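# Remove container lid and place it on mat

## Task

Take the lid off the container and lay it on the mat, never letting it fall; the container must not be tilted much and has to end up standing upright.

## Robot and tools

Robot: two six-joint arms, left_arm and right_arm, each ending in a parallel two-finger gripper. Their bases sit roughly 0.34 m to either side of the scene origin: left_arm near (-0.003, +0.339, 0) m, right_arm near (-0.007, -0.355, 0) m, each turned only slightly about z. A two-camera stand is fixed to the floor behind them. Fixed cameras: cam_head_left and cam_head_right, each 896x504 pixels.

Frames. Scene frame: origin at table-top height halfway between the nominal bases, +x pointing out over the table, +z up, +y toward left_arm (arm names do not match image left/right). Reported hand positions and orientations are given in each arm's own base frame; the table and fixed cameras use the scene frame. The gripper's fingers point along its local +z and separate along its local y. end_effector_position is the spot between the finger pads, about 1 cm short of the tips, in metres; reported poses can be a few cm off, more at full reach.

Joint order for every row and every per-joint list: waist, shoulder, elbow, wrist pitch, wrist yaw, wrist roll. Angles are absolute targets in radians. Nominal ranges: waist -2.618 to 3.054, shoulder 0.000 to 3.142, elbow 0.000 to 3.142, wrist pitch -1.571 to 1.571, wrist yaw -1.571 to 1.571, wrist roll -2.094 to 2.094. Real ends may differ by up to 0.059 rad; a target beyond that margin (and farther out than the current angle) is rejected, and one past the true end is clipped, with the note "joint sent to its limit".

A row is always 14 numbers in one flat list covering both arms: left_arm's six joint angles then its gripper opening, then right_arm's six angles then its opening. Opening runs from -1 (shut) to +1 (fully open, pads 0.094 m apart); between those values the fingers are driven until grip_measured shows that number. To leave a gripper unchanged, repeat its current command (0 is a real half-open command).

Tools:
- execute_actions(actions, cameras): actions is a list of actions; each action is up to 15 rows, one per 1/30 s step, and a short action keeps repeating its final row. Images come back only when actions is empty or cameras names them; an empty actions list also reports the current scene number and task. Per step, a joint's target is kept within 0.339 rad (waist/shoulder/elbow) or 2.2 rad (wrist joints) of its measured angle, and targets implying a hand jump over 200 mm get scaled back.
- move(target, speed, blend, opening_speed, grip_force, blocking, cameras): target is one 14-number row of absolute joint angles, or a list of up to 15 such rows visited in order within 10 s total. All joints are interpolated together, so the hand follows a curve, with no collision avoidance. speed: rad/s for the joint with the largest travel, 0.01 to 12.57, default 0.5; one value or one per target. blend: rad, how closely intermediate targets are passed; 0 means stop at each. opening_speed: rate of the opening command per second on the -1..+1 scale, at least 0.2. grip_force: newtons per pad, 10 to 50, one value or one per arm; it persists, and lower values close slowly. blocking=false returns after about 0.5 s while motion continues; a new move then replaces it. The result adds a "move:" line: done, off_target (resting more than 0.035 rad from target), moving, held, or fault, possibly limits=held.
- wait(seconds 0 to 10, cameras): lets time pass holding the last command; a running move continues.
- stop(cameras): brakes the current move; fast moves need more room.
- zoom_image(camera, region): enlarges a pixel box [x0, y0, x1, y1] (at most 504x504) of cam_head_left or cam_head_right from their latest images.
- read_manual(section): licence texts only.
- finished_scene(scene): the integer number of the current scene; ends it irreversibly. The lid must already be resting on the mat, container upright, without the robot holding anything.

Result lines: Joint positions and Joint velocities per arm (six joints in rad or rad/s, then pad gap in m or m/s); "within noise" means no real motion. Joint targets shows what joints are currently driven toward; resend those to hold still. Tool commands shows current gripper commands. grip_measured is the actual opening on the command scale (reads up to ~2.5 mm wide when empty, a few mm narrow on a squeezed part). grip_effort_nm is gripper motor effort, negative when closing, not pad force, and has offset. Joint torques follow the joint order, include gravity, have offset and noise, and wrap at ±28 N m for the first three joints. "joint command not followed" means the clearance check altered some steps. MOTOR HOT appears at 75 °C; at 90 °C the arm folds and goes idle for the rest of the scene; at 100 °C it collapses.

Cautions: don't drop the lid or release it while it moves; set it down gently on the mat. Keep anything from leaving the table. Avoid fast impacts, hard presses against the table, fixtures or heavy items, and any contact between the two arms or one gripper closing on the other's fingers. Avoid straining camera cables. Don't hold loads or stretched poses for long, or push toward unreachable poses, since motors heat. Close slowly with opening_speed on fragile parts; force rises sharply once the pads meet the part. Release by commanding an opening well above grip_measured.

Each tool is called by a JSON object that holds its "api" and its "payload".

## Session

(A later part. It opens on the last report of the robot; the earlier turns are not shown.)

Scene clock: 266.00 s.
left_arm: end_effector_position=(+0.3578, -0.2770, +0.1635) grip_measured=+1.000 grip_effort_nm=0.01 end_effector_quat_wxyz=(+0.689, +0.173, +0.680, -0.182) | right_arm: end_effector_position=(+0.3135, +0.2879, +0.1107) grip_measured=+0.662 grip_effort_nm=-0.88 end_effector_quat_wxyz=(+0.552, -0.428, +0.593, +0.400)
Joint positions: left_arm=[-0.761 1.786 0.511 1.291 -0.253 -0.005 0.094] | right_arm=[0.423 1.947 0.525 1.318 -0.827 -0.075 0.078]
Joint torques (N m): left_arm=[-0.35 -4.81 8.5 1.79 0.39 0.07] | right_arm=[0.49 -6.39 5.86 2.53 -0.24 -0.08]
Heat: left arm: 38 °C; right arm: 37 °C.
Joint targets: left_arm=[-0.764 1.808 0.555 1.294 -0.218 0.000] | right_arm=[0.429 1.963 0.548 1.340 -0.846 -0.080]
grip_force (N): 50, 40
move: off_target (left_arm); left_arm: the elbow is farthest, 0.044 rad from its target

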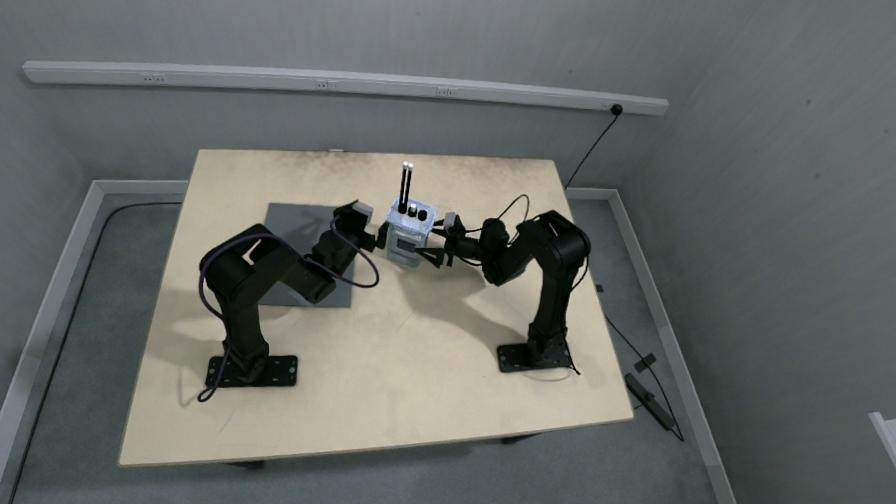

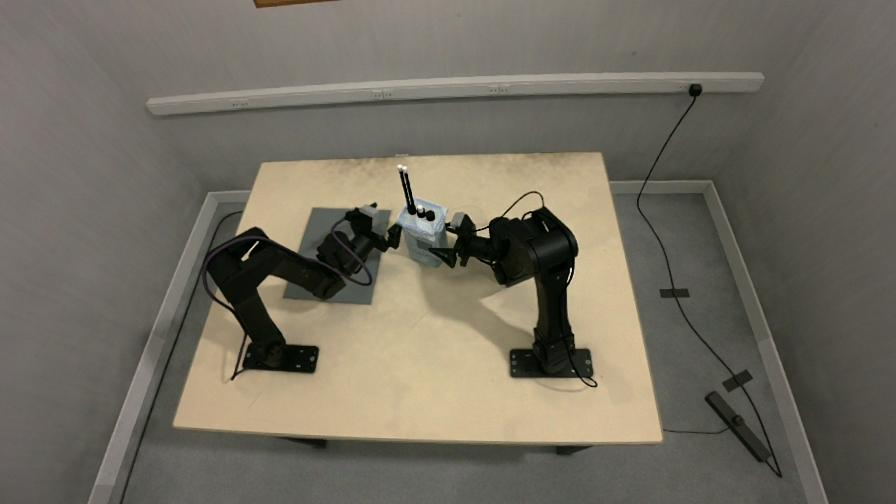

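{"api": "move", "payload": {"target": [-0.764, 1.808, 0.555, 1.294, -0.38, 0, 1.0, 0.429, 1.963, 0.548, 1.34, -0.846, -0.08, 0.2], "speed": 0.15, "cameras": ["all"]}}

{"api": "zoom_image", "payload": {"camera": "cam_head_left", "region": [360, 190, 430, 260]}}

{"api": "zoom_image", "payload": {"camera": "cam_head_right", "region": [370, 190, 440, 260]}}

Scene clock: 282.03 s.
left_arm: end_effector_position=(+0.3612, -0.2712, +0.1631) grip_measured=+1.000 grip_effort_nm=0.01 end_effector_quat_wxyz=(+0.693, +0.156, +0.686, -0.161) | right_arm: end_effector_position=(+0.3154, +0.2879, +0.1110) grip_measured=+0.662 grip_effort_nm=-0.87 end_effector_quat_wxyz=(+0.554, -0.427, +0.594, +0.398)
Joint positions: left_arm=[-0.773 1.786 0.517 1.281 -0.321 -0.001 0.094] | right_arm=[0.423 1.949 0.529 1.318 -0.821 -0.074 0.078]
Joint torques (N m): left_arm=[0.8 -4.79 8.01 1.87 -0.62 0.03] | right_arm=[0.47 -6.57 5.57 2.54 -0.3 -0.09]
Heat: left arm: 37 °C; right arm: 37 °C.
Joint targets: left_arm=[-0.764 1.808 0.555 1.294 -0.380 0.000] | right_arm=[0.429 1.963 0.548 1.340 -0.846 -0.080]
grip_force (N): 50, 40
move: off_target (left_arm); left_arm: the wrist yaw is farthest, 0.059 rad from its target

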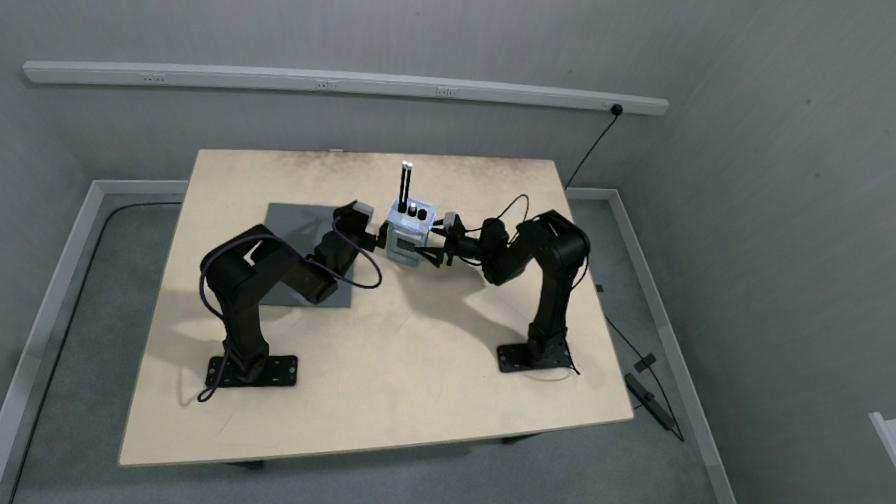

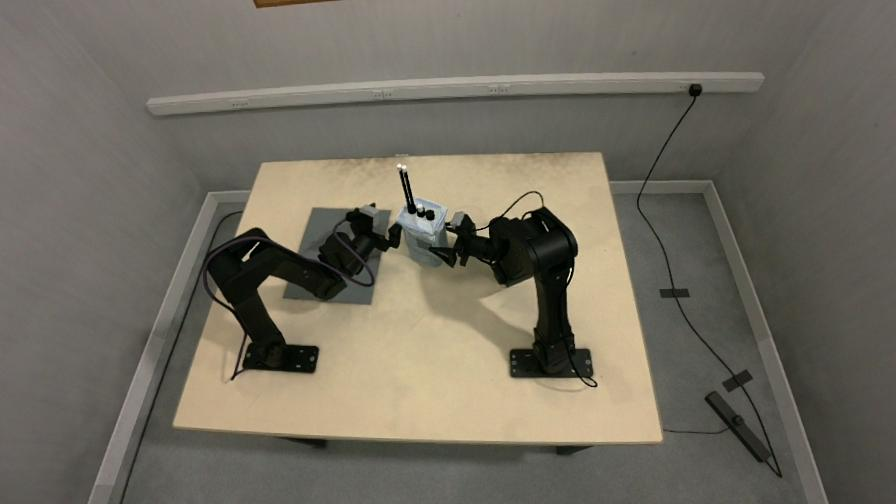

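Scaled by 7.200 from the camera's 896x504 image, which has a finer 1280x720 frame.

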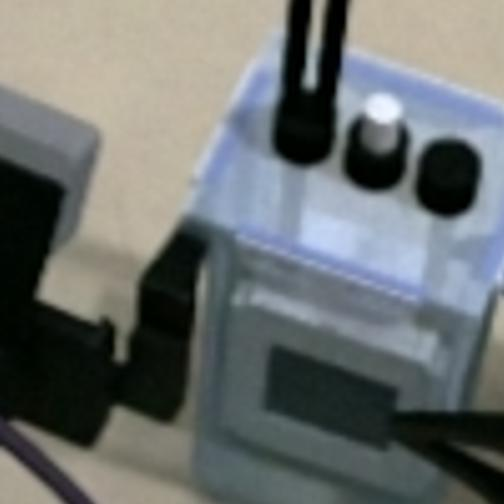

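Scaled by 7.200 from the camera's 896x504 image, which has a finer 1280x720 frame.

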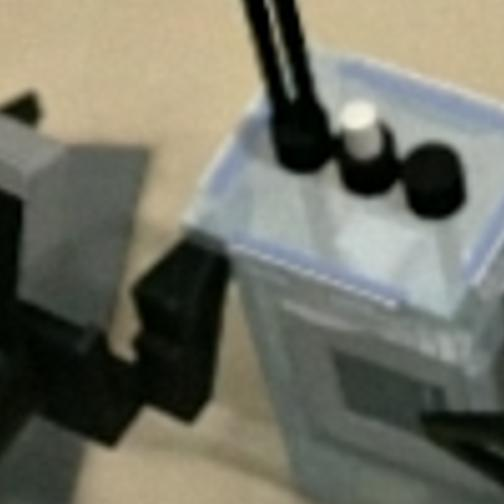

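{"api": "move", "payload": {"target": [-0.764, 1.808, 0.555, 1.294, -0.48, 0, 1.0, 0.429, 1.963, 0.548, 1.34, -0.846, -0.08, 0.2], "speed": 0.12, "cameras": ["all"]}}

{"api": "zoom_image", "payload": {"camera": "cam_head_left", "region": [360, 190, 430, 260]}}

{"api": "zoom_image", "payload": {"camera": "cam_head_right", "region": [370, 190, 440, 260]}}

Scene clock: 291.03 s.
left_arm: end_effector_position=(+0.3624, -0.2659, +0.1628) grip_measured=+1.000 grip_effort_nm=0.01 end_effector_quat_wxyz=(+0.696, +0.140, +0.690, -0.144) | right_arm: end_effector_position=(+0.3184, +0.2879, +0.1124) grip_measured=+0.662 grip_effort_nm=-0.87 end_effector_quat_wxyz=(+0.556, -0.423, +0.595, +0.396)
Joint positions: left_arm=[-0.785 1.786 0.517 1.28 -0.38 0.001 0.094] | right_arm=[0.423 1.949 0.534 1.318 -0.811 -0.069 0.078]
Joint torques (N m): left_arm=[1.99 -4.79 7.99 1.88 -1.1 -0.01] | right_arm=[0.47 -6.61 5.12 2.54 -0.39 -0.14]
Heat: left arm: 38 °C; right arm: 37 °C.
Joint targets: left_arm=[-0.764 1.808 0.555 1.294 -0.480 0.000] | right_arm=[0.429 1.963 0.548 1.340 -0.846 -0.080]
grip_force (N): 50, 40
move: off_target (left_arm); left_arm: the wrist yaw is farthest, 0.100 rad from its target

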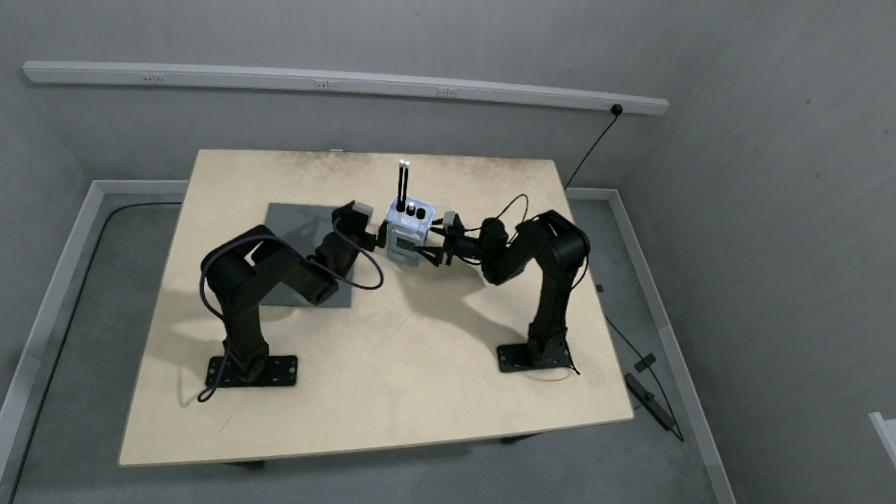

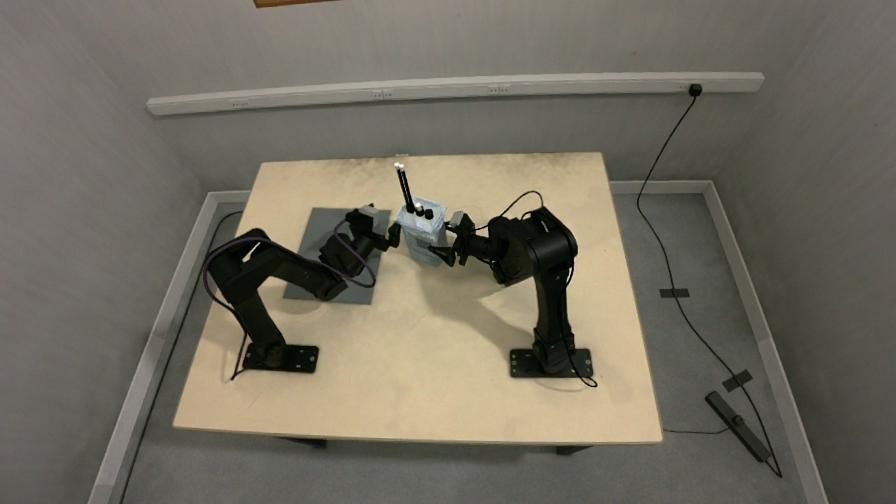

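Scaled by 7.200 from the camera's 896x504 image, which has a finer 1280x720 frame.

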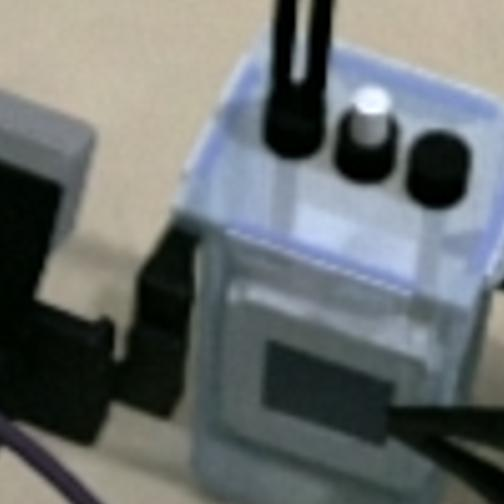

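Scaled by 7.200 from the camera's 896x504 image, which has a finer 1280x720 frame.

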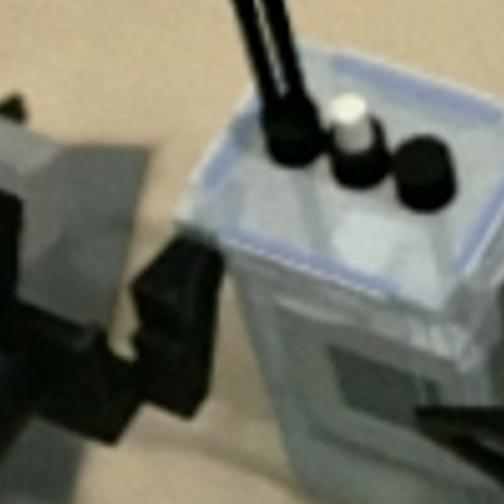

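{"api": "move", "payload": {"target": [-0.764, 1.808, 0.555, 1.294, -0.58, 0, 1.0, 0.429, 1.963, 0.548, 1.34, -0.846, -0.08, 0.2], "speed": 0.12, "cameras": ["all"]}}

{"api": "zoom_image", "payload": {"camera": "cam_head_left", "region": [360, 190, 430, 260]}}

{"api": "zoom_image", "payload": {"camera": "cam_head_right", "region": [370, 190, 440, 260]}}

Scene clock: 299.40 s.
left_arm: end_effector_position=(+0.3787, -0.2259, +0.1640) grip_measured=+1.000 grip_effort_nm=0.01 end_effector_quat_wxyz=(+0.708, +0.066, +0.700, -0.068) | right_arm: end_effector_position=(+0.3174, +0.2897, +0.1113) grip_measured=+0.662 grip_effort_nm=-0.88 end_effector_quat_wxyz=(+0.554, -0.428, +0.593, +0.398)
Joint positions: left_arm=[-0.765 1.786 0.524 1.275 -0.576 0.005 0.094] | right_arm=[0.425 1.954 0.54 1.313 -0.82 -0.075 0.078]
Joint torques (N m): left_arm=[0.02 -4.77 7.3 1.86 -0.04 -0.04] | right_arm=[0.28 -7.06 4.64 2.59 -0.31 -0.07]
Heat: left arm: 39 °C; right arm: 37 °C.
Joint targets: left_arm=[-0.764 1.808 0.555 1.294 -0.580 0.000] | right_arm=[0.429 1.963 0.548 1.340 -0.846 -0.080]
grip_force (N): 50, 40
move: done

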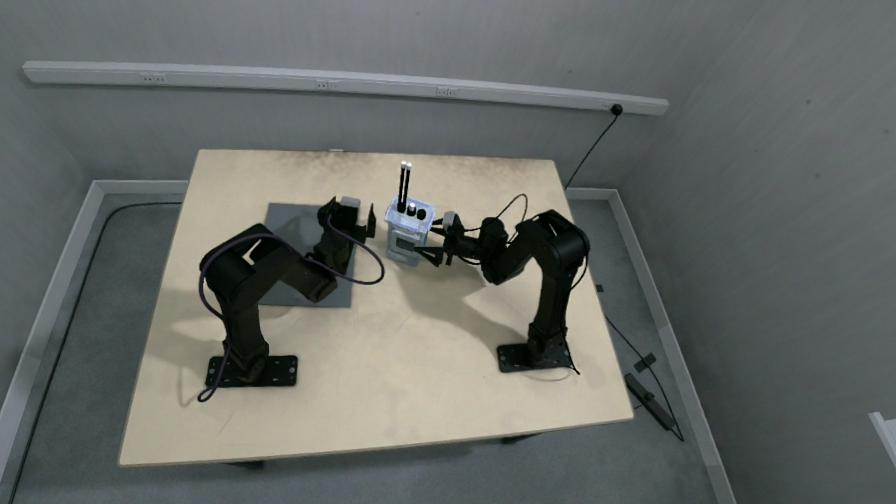

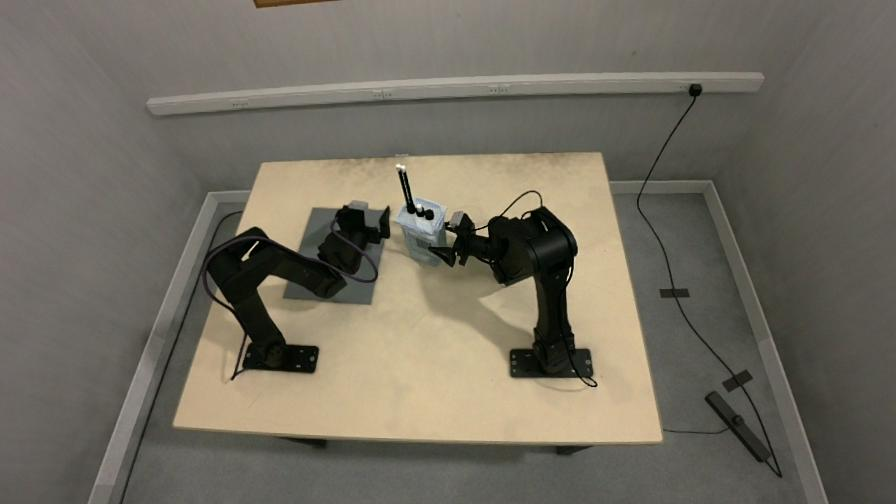

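Scaled by 7.200 from the camera's 896x504 image, which has a finer 1280x720 frame.

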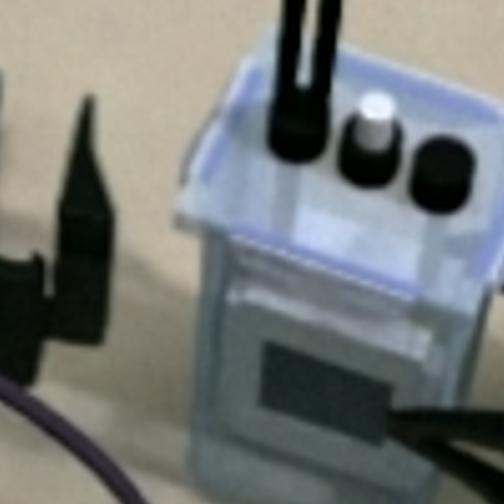

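Scaled by 7.200 from the camera's 896x504 image, which has a finer 1280x720 frame.

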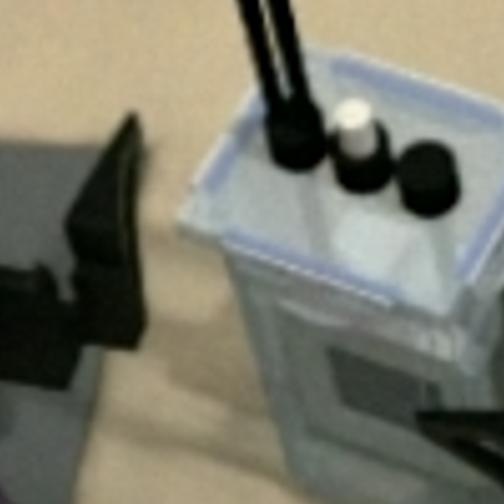

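{"api": "zoom_image", "payload": {"camera": "cam_head_left", "region": [375, 190, 415, 230]}}

{"api": "zoom_image", "payload": {"camera": "cam_head_right", "region": [385, 190, 425, 230]}}

Scaled by 12.600 from the camera's 896x504 image, which has a finer 1280x720 frame.

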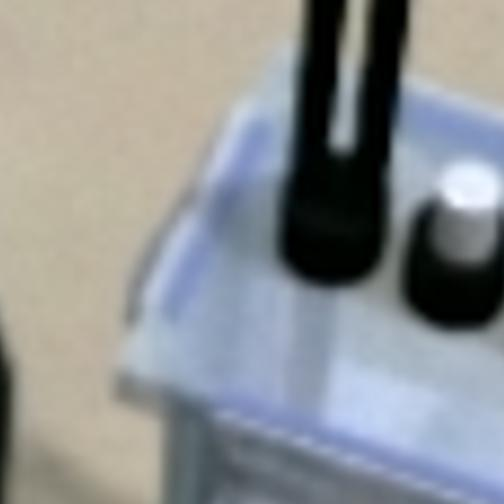

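Scaled by 12.600 from the camera's 896x504 image, which has a finer 1280x720 frame.

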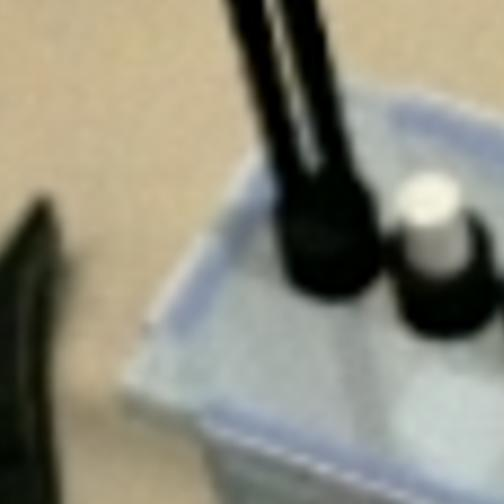

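{"api": "move", "payload": {"target": [[-0.766, 1.932, 0.505, 1.437, -0.576, 0, 1.0, 0.429, 1.963, 0.548, 1.34, -0.846, -0.08, 0.2],[-0.766, 1.932, 0.505, 1.437, -0.36, 0, 1.0, 0.429, 1.963, 0.548, 1.34, -0.846, -0.08, 0.2]], "speed": 0.25, "blend": [0.03, 0], "cameras": ["all"]}}

{"api": "zoom_image", "payload": {"camera": "cam_head_left", "region": [360, 190, 430, 260]}}

{"api": "zoom_image", "payload": {"camera": "cam_head_right", "region": [370, 190, 440, 260]}}

Scene clock: 355.13 s.
left_arm: end_effector_position=(+0.3699, -0.2631, +0.1389) grip_measured=+1.000 grip_effort_nm=0.01 end_effector_quat_wxyz=(+0.696, +0.139, +0.691, -0.138) | right_arm: end_effector_position=(+0.3174, +0.2897, +0.1113) grip_measured=+0.662 grip_effort_nm=-0.87 end_effector_quat_wxyz=(+0.554, -0.428, +0.593, +0.398)
Joint positions: left_arm=[-0.765 1.91 0.518 1.399 -0.37 0.005 0.094] | right_arm=[0.425 1.954 0.54 1.313 -0.82 -0.075 0.078]
Joint torques (N m): left_arm=[-0.16 -5.3 2.88 2.12 0.09 -0.04] | right_arm=[0.28 -7.09 4.66 2.59 -0.31 -0.07]
Motor temperatures (°C): left_arm=[28 35 33 40 25 26 26] | right_arm=[25 33 35 37 27 28 28]
Heat: left arm: 40 °C; right arm: 37 °C.
Joint targets: left_arm=[-0.766 1.932 0.505 1.437 -0.360 0.000] | right_arm=[0.429 1.963 0.548 1.340 -0.846 -0.080]
grip_force (N): 50, 40
move: off_target (left_arm); left_arm: the wrist pitch is farthest, 0.038 rad from its target

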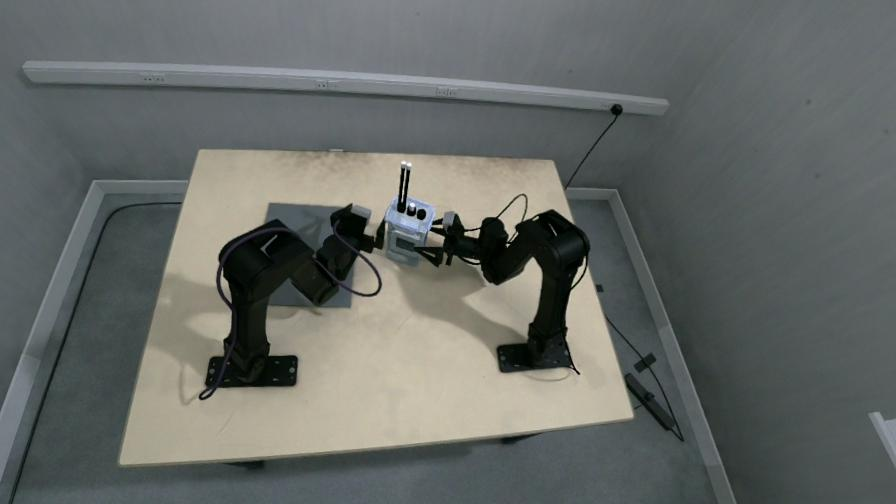

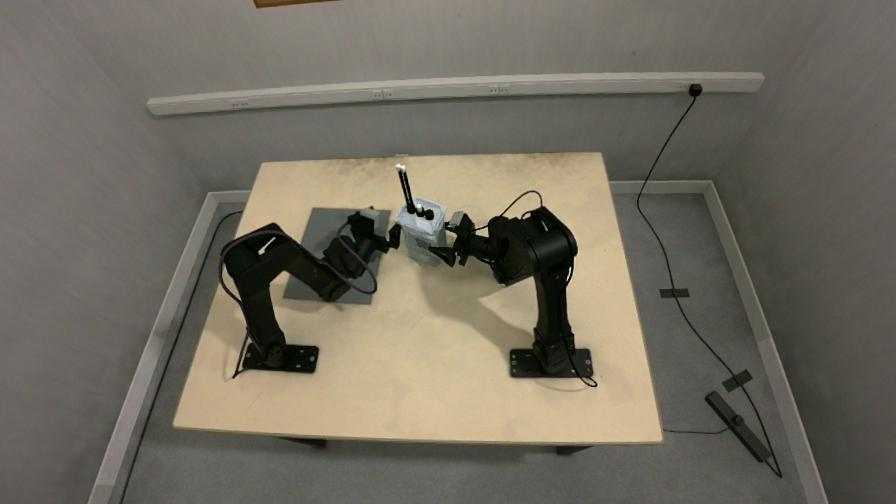

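Scaled by 7.200 from the camera's 896x504 image, which has a finer 1280x720 frame.

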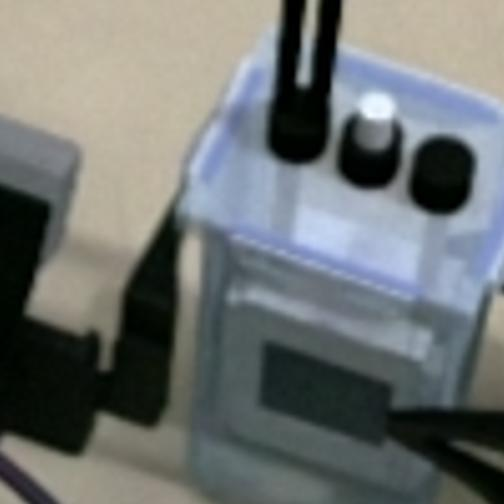

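Scaled by 7.200 from the camera's 896x504 image, which has a finer 1280x720 frame.

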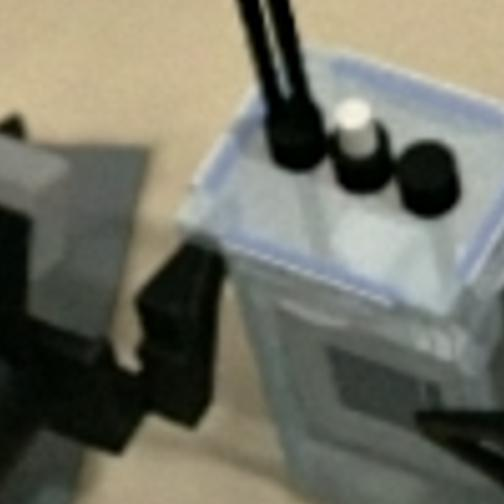

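{"api": "move", "payload": {"target": [-0.766, 1.705, 0.56, 1.22, -0.36, 0, 1.0, 0.429, 1.963, 0.548, 1.34, -0.846, -0.08, 0.2], "speed": 0.15, "cameras": ["all"]}}

{"api": "zoom_image", "payload": {"camera": "cam_head_left", "region": [360, 190, 430, 260]}}

{"api": "zoom_image", "payload": {"camera": "cam_head_right", "region": [370, 190, 440, 260]}}

Scene clock: 364.33 s.
left_arm: end_effector_position=(+0.3670, -0.2598, +0.1682) grip_measured=+1.000 grip_effort_nm=0.01 end_effector_quat_wxyz=(+0.693, +0.140, +0.695, -0.135) | right_arm: end_effector_position=(+0.3174, +0.2897, +0.1113) grip_measured=+0.662 grip_effort_nm=-0.87 end_effector_quat_wxyz=(+0.554, -0.428, +0.593, +0.398)
Joint positions: left_arm=[-0.765 1.744 0.525 1.215 -0.372 0.005 0.094] | right_arm=[0.425 1.954 0.54 1.313 -0.82 -0.076 0.078]
Joint torques (N m): left_arm=[-0.16 -9.44 7.94 1.78 0.14 -0.03] | right_arm=[0.28 -7.08 4.64 2.6 -0.31 -0.07]
Heat: left arm: 40 °C; right arm: 37 °C.
Joint targets: left_arm=[-0.766 1.705 0.560 1.220 -0.360 0.000] | right_arm=[0.429 1.963 0.548 1.340 -0.846 -0.080]
grip_force (N): 50, 40
move: off_target (left_arm); left_arm: the shoulder is farthest, 0.039 rad from its target

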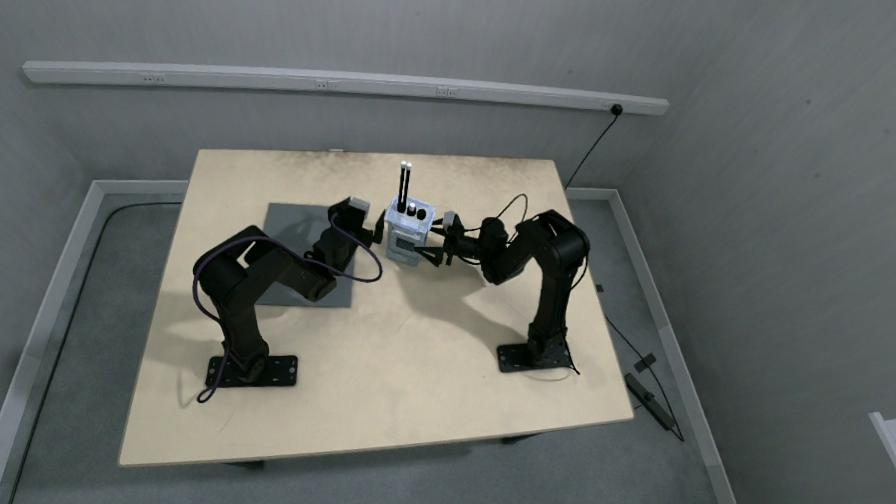

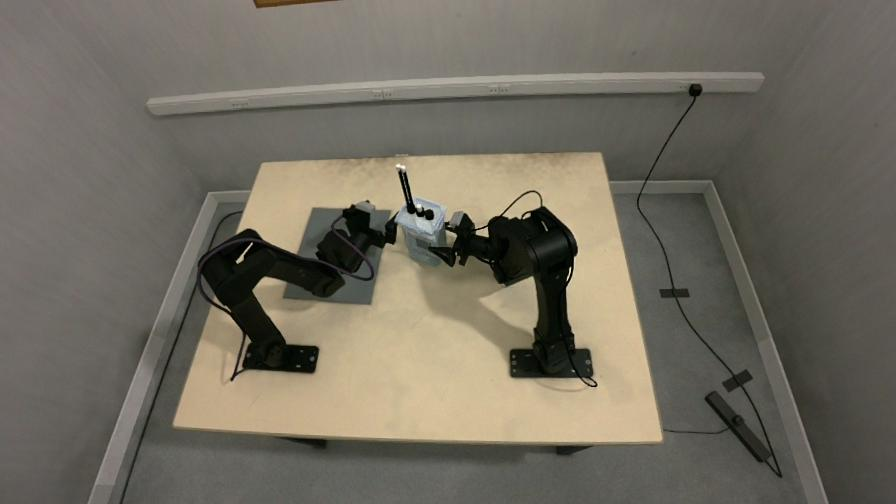

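Scaled by 7.200 from the camera's 896x504 image, which has a finer 1280x720 frame.

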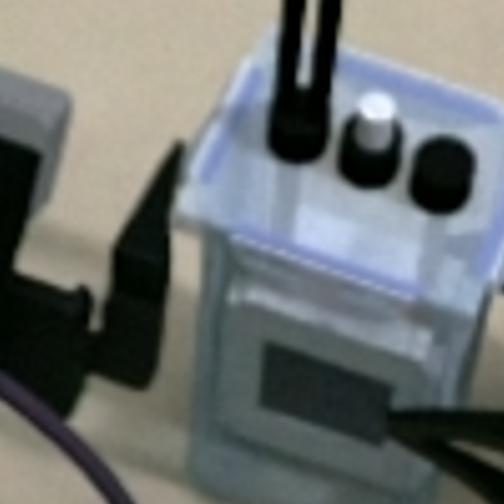

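Scaled by 7.200 from the camera's 896x504 image, which has a finer 1280x720 frame.

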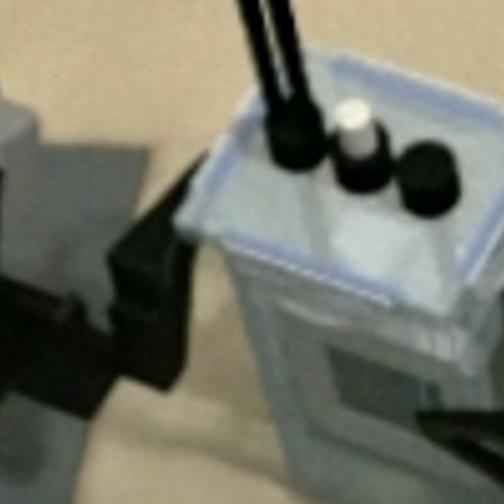

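{"api": "move", "payload": {"target": [[-0.766, 1.932, 0.505, 1.437, -0.40, 0, 1.0, 0.429, 1.963, 0.548, 1.34, -0.846, -0.08, 0.2],[-0.766, 1.932, 0.505, 1.437, -0.29, 0, 1.0, 0.429, 1.963, 0.548, 1.34, -0.846, -0.08, 0.2],[-0.766, 1.755, 0.555, 1.265, -0.29, 0, 1.0, 0.429, 1.963, 0.548, 1.34, -0.846, -0.08, 0.2]], "speed": 0.2, "blend": [0.02, 0.02, 0], "cameras": ["all"]}}

{"api": "zoom_image", "payload": {"camera": "cam_head_left", "region": [360, 190, 430, 260]}}

{"api": "zoom_image", "payload": {"camera": "cam_head_right", "region": [370, 190, 440, 260]}}

Scene clock: 390.23 s.
left_arm: end_effector_position=(+0.3631, -0.2728, +0.1604) grip_measured=+1.000 grip_effort_nm=0.01 end_effector_quat_wxyz=(+0.689, +0.164, +0.688, -0.161) | right_arm: end_effector_position=(+0.3173, +0.2898, +0.1113) grip_measured=+0.662 grip_effort_nm=-0.87 end_effector_quat_wxyz=(+0.554, -0.428, +0.593, +0.398)
Joint positions: left_arm=[-0.765 1.792 0.524 1.269 -0.301 0.005 0.094] | right_arm=[0.425 1.954 0.54 1.313 -0.821 -0.076 0.078]
Joint torques (N m): left_arm=[-0.13 -9.48 7.35 1.7 0.12 -0.04] | right_arm=[0.27 -7.08 4.63 2.6 -0.31 -0.07]
Heat: left arm: 40 °C; right arm: 37 °C.
Joint targets: left_arm=[-0.766 1.755 0.555 1.265 -0.290 0.000] | right_arm=[0.429 1.963 0.548 1.340 -0.846 -0.080]
grip_force (N): 50, 40
move: off_target (left_arm); left_arm: the shoulder is farthest, 0.037 rad from its target

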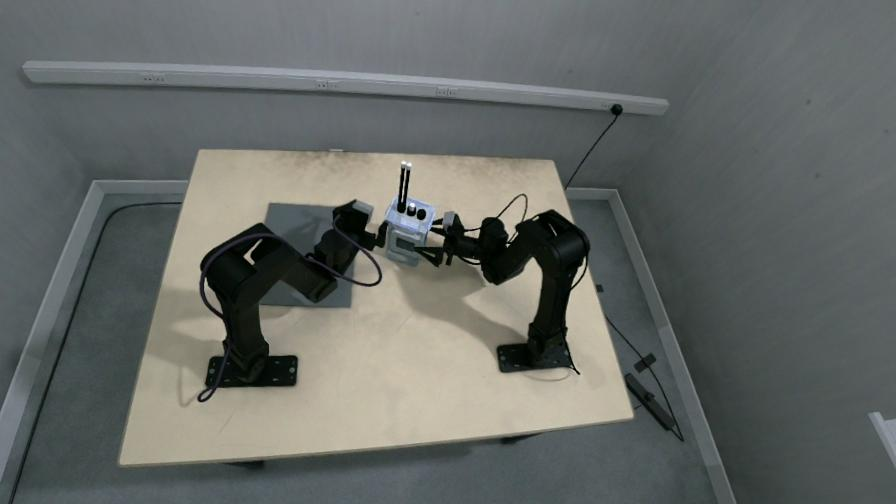

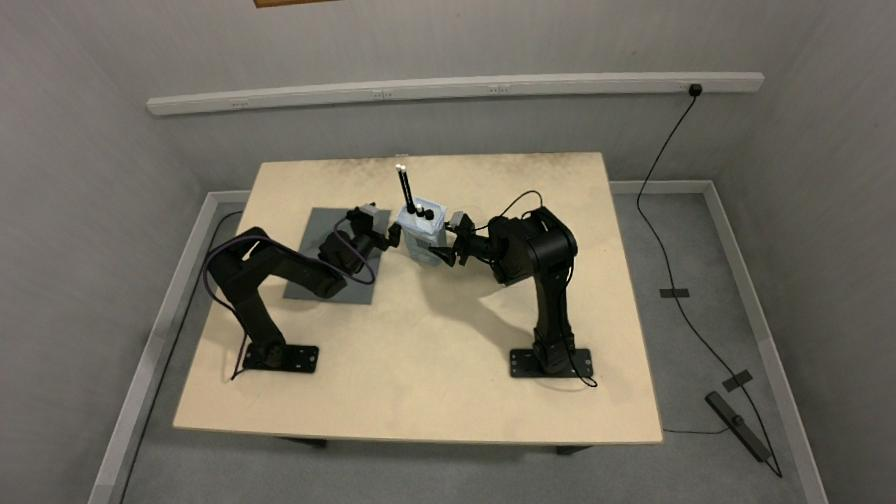

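Scaled by 7.200 from the camera's 896x504 image, which has a finer 1280x720 frame.

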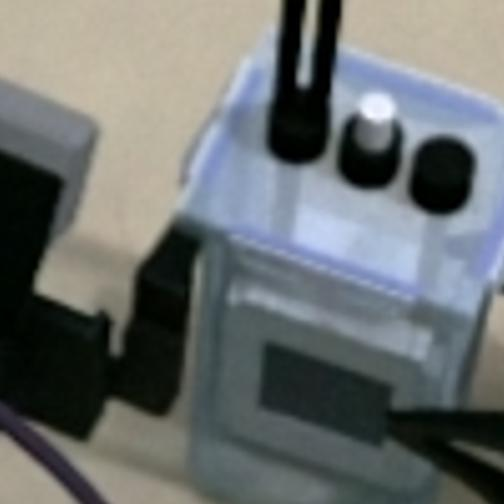

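Scaled by 7.200 from the camera's 896x504 image, which has a finer 1280x720 frame.

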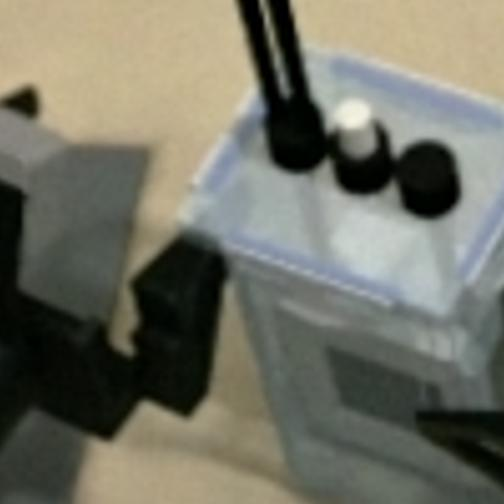

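{"api": "move", "payload": {"target": [[-0.766, 1.755, 0.555, 1.265, -0.37, 0, 1.0, 0.429, 1.963, 0.548, 1.34, -0.846, -0.08, 0.2],[-0.766, 1.69, 0.565, 1.195, -0.38, 0, 1.0, 0.429, 1.963, 0.548, 1.34, -0.846, -0.08, 0.2]], "speed": 0.12, "cameras": ["all"]}}

{"api": "zoom_image", "payload": {"camera": "cam_head_left", "region": [360, 190, 430, 260]}}

{"api": "zoom_image", "payload": {"camera": "cam_head_right", "region": [370, 190, 440, 260]}}

Scene clock: 398.60 s.
left_arm: end_effector_position=(+0.3680, -0.2596, +0.1756) grip_measured=+1.000 grip_effort_nm=0.01 end_effector_quat_wxyz=(+0.696, +0.137, +0.692, -0.136) | right_arm: end_effector_position=(+0.3172, +0.2898, +0.1114) grip_measured=+0.662 grip_effort_nm=-0.88 end_effector_quat_wxyz=(+0.554, -0.428, +0.593, +0.399)
Joint positions: left_arm=[-0.765 1.725 0.534 1.197 -0.377 0.005 0.094] | right_arm=[0.425 1.954 0.54 1.313 -0.821 -0.076 0.078]
Joint torques (N m): left_arm=[-0.18 -9.09 7.69 1.69 -0.02 -0.04] | right_arm=[0.28 -7.08 4.64 2.59 -0.3 -0.07]
Heat: left arm: 39 °C; right arm: 37 °C.
Joint targets: left_arm=[-0.766 1.690 0.565 1.195 -0.380 0.000] | right_arm=[0.429 1.963 0.548 1.340 -0.846 -0.080]
grip_force (N): 50, 40
move: done

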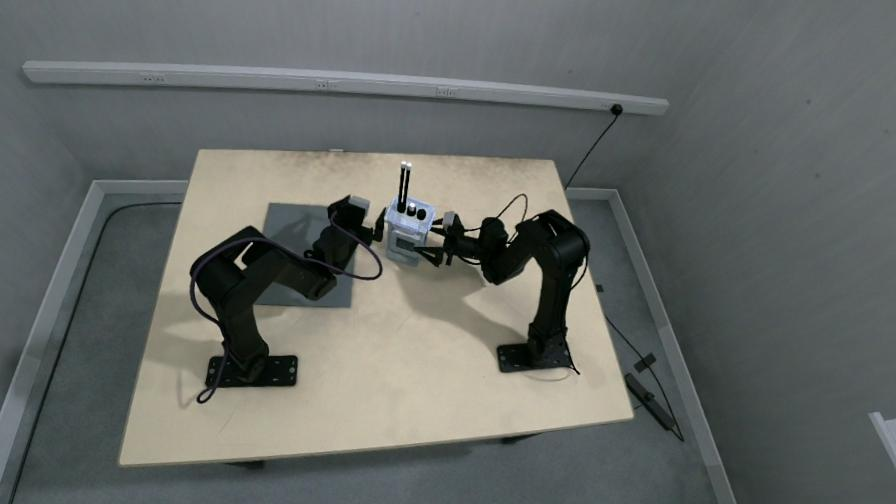

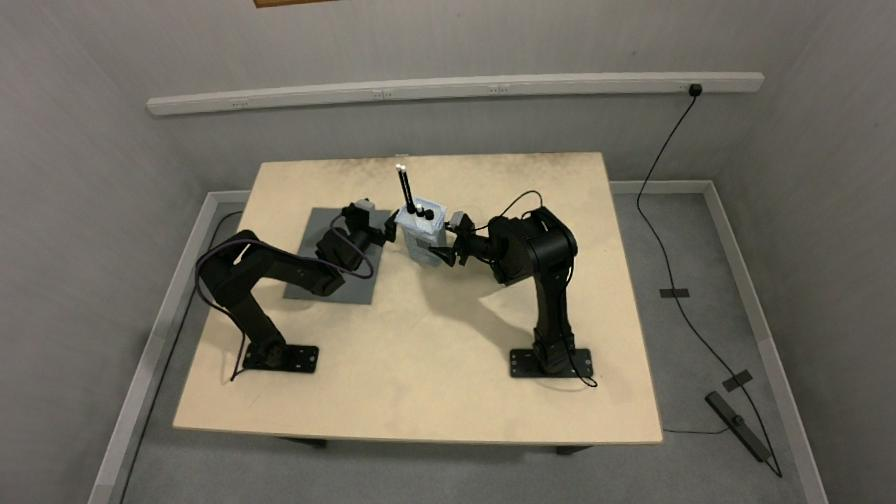

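Scaled by 7.200 from the camera's 896x504 image, which has a finer 1280x720 frame.

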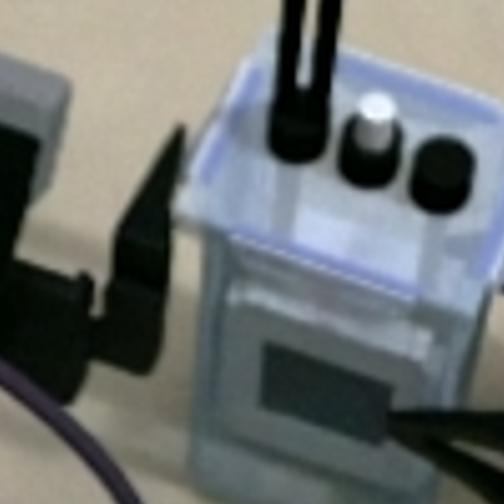

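Scaled by 7.200 from the camera's 896x504 image, which has a finer 1280x720 frame.

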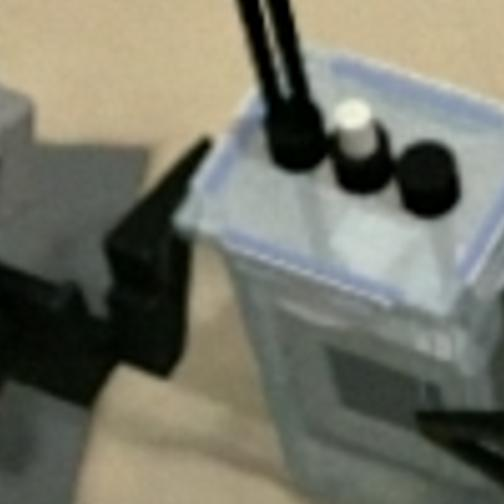

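{"api": "move", "payload": {"target": [-0.766, 1.69, 0.565, 1.195, -0.65, 0, 1.0, 0.429, 1.963, 0.548, 1.34, -0.846, -0.08, 0.2], "speed": 0.3, "cameras": ["all"]}}

{"api": "zoom_image", "payload": {"camera": "cam_head_left", "region": [375, 190, 415, 230]}}

{"api": "zoom_image", "payload": {"camera": "cam_head_right", "region": [385, 190, 425, 230]}}

Scene clock: 410.00 s.
left_arm: end_effector_position=(+0.3801, -0.2129, +0.1752) grip_measured=+1.000 grip_effort_nm=0.01 end_effector_quat_wxyz=(+0.707, +0.043, +0.704, -0.041) | right_arm: end_effector_position=(+0.3172, +0.2898, +0.1114) grip_measured=+0.662 grip_effort_nm=-0.87 end_effector_quat_wxyz=(+0.554, -0.428, +0.593, +0.399)
Joint positions: left_arm=[-0.765 1.725 0.534 1.196 -0.646 0.005 0.094] | right_arm=[0.425 1.954 0.54 1.313 -0.821 -0.076 0.078]
Joint torques (N m): left_arm=[-0.17 -8.99 7.58 1.62 -0.06 -0.03] | right_arm=[0.28 -7.06 4.64 2.59 -0.3 -0.06]
Heat: left arm: 39 °C; right arm: 37 °C.
Joint targets: left_arm=[-0.766 1.690 0.565 1.195 -0.650 0.000] | right_arm=[0.429 1.963 0.548 1.340 -0.846 -0.080]
grip_force (N): 50, 40
move: done

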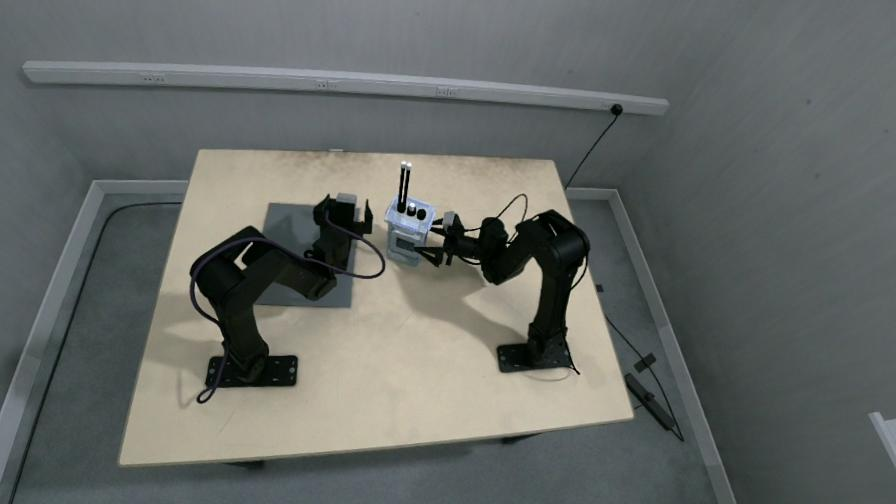

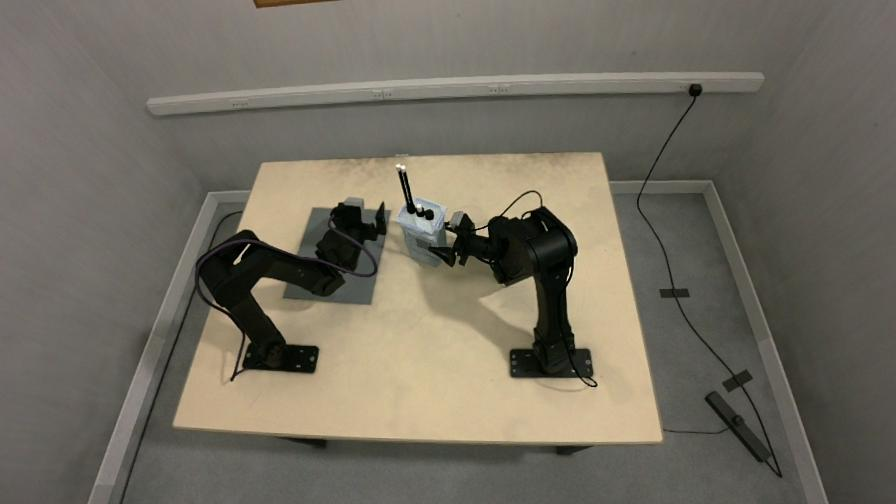

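Scaled by 12.600 from the camera's 896x504 image, which has a finer 1280x720 frame.

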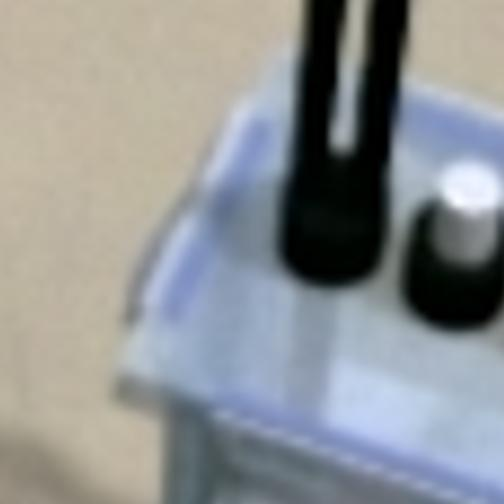

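Scaled by 12.600 from the camera's 896x504 image, which has a finer 1280x720 frame.

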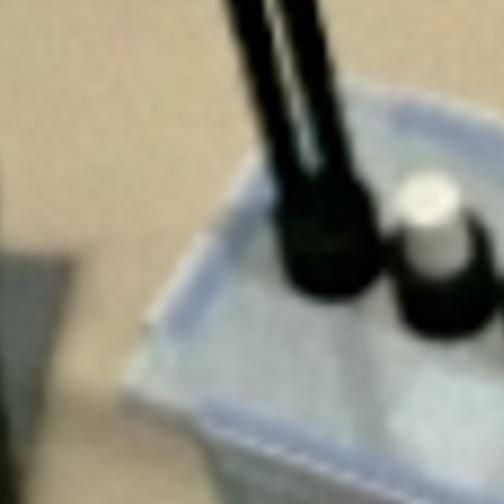

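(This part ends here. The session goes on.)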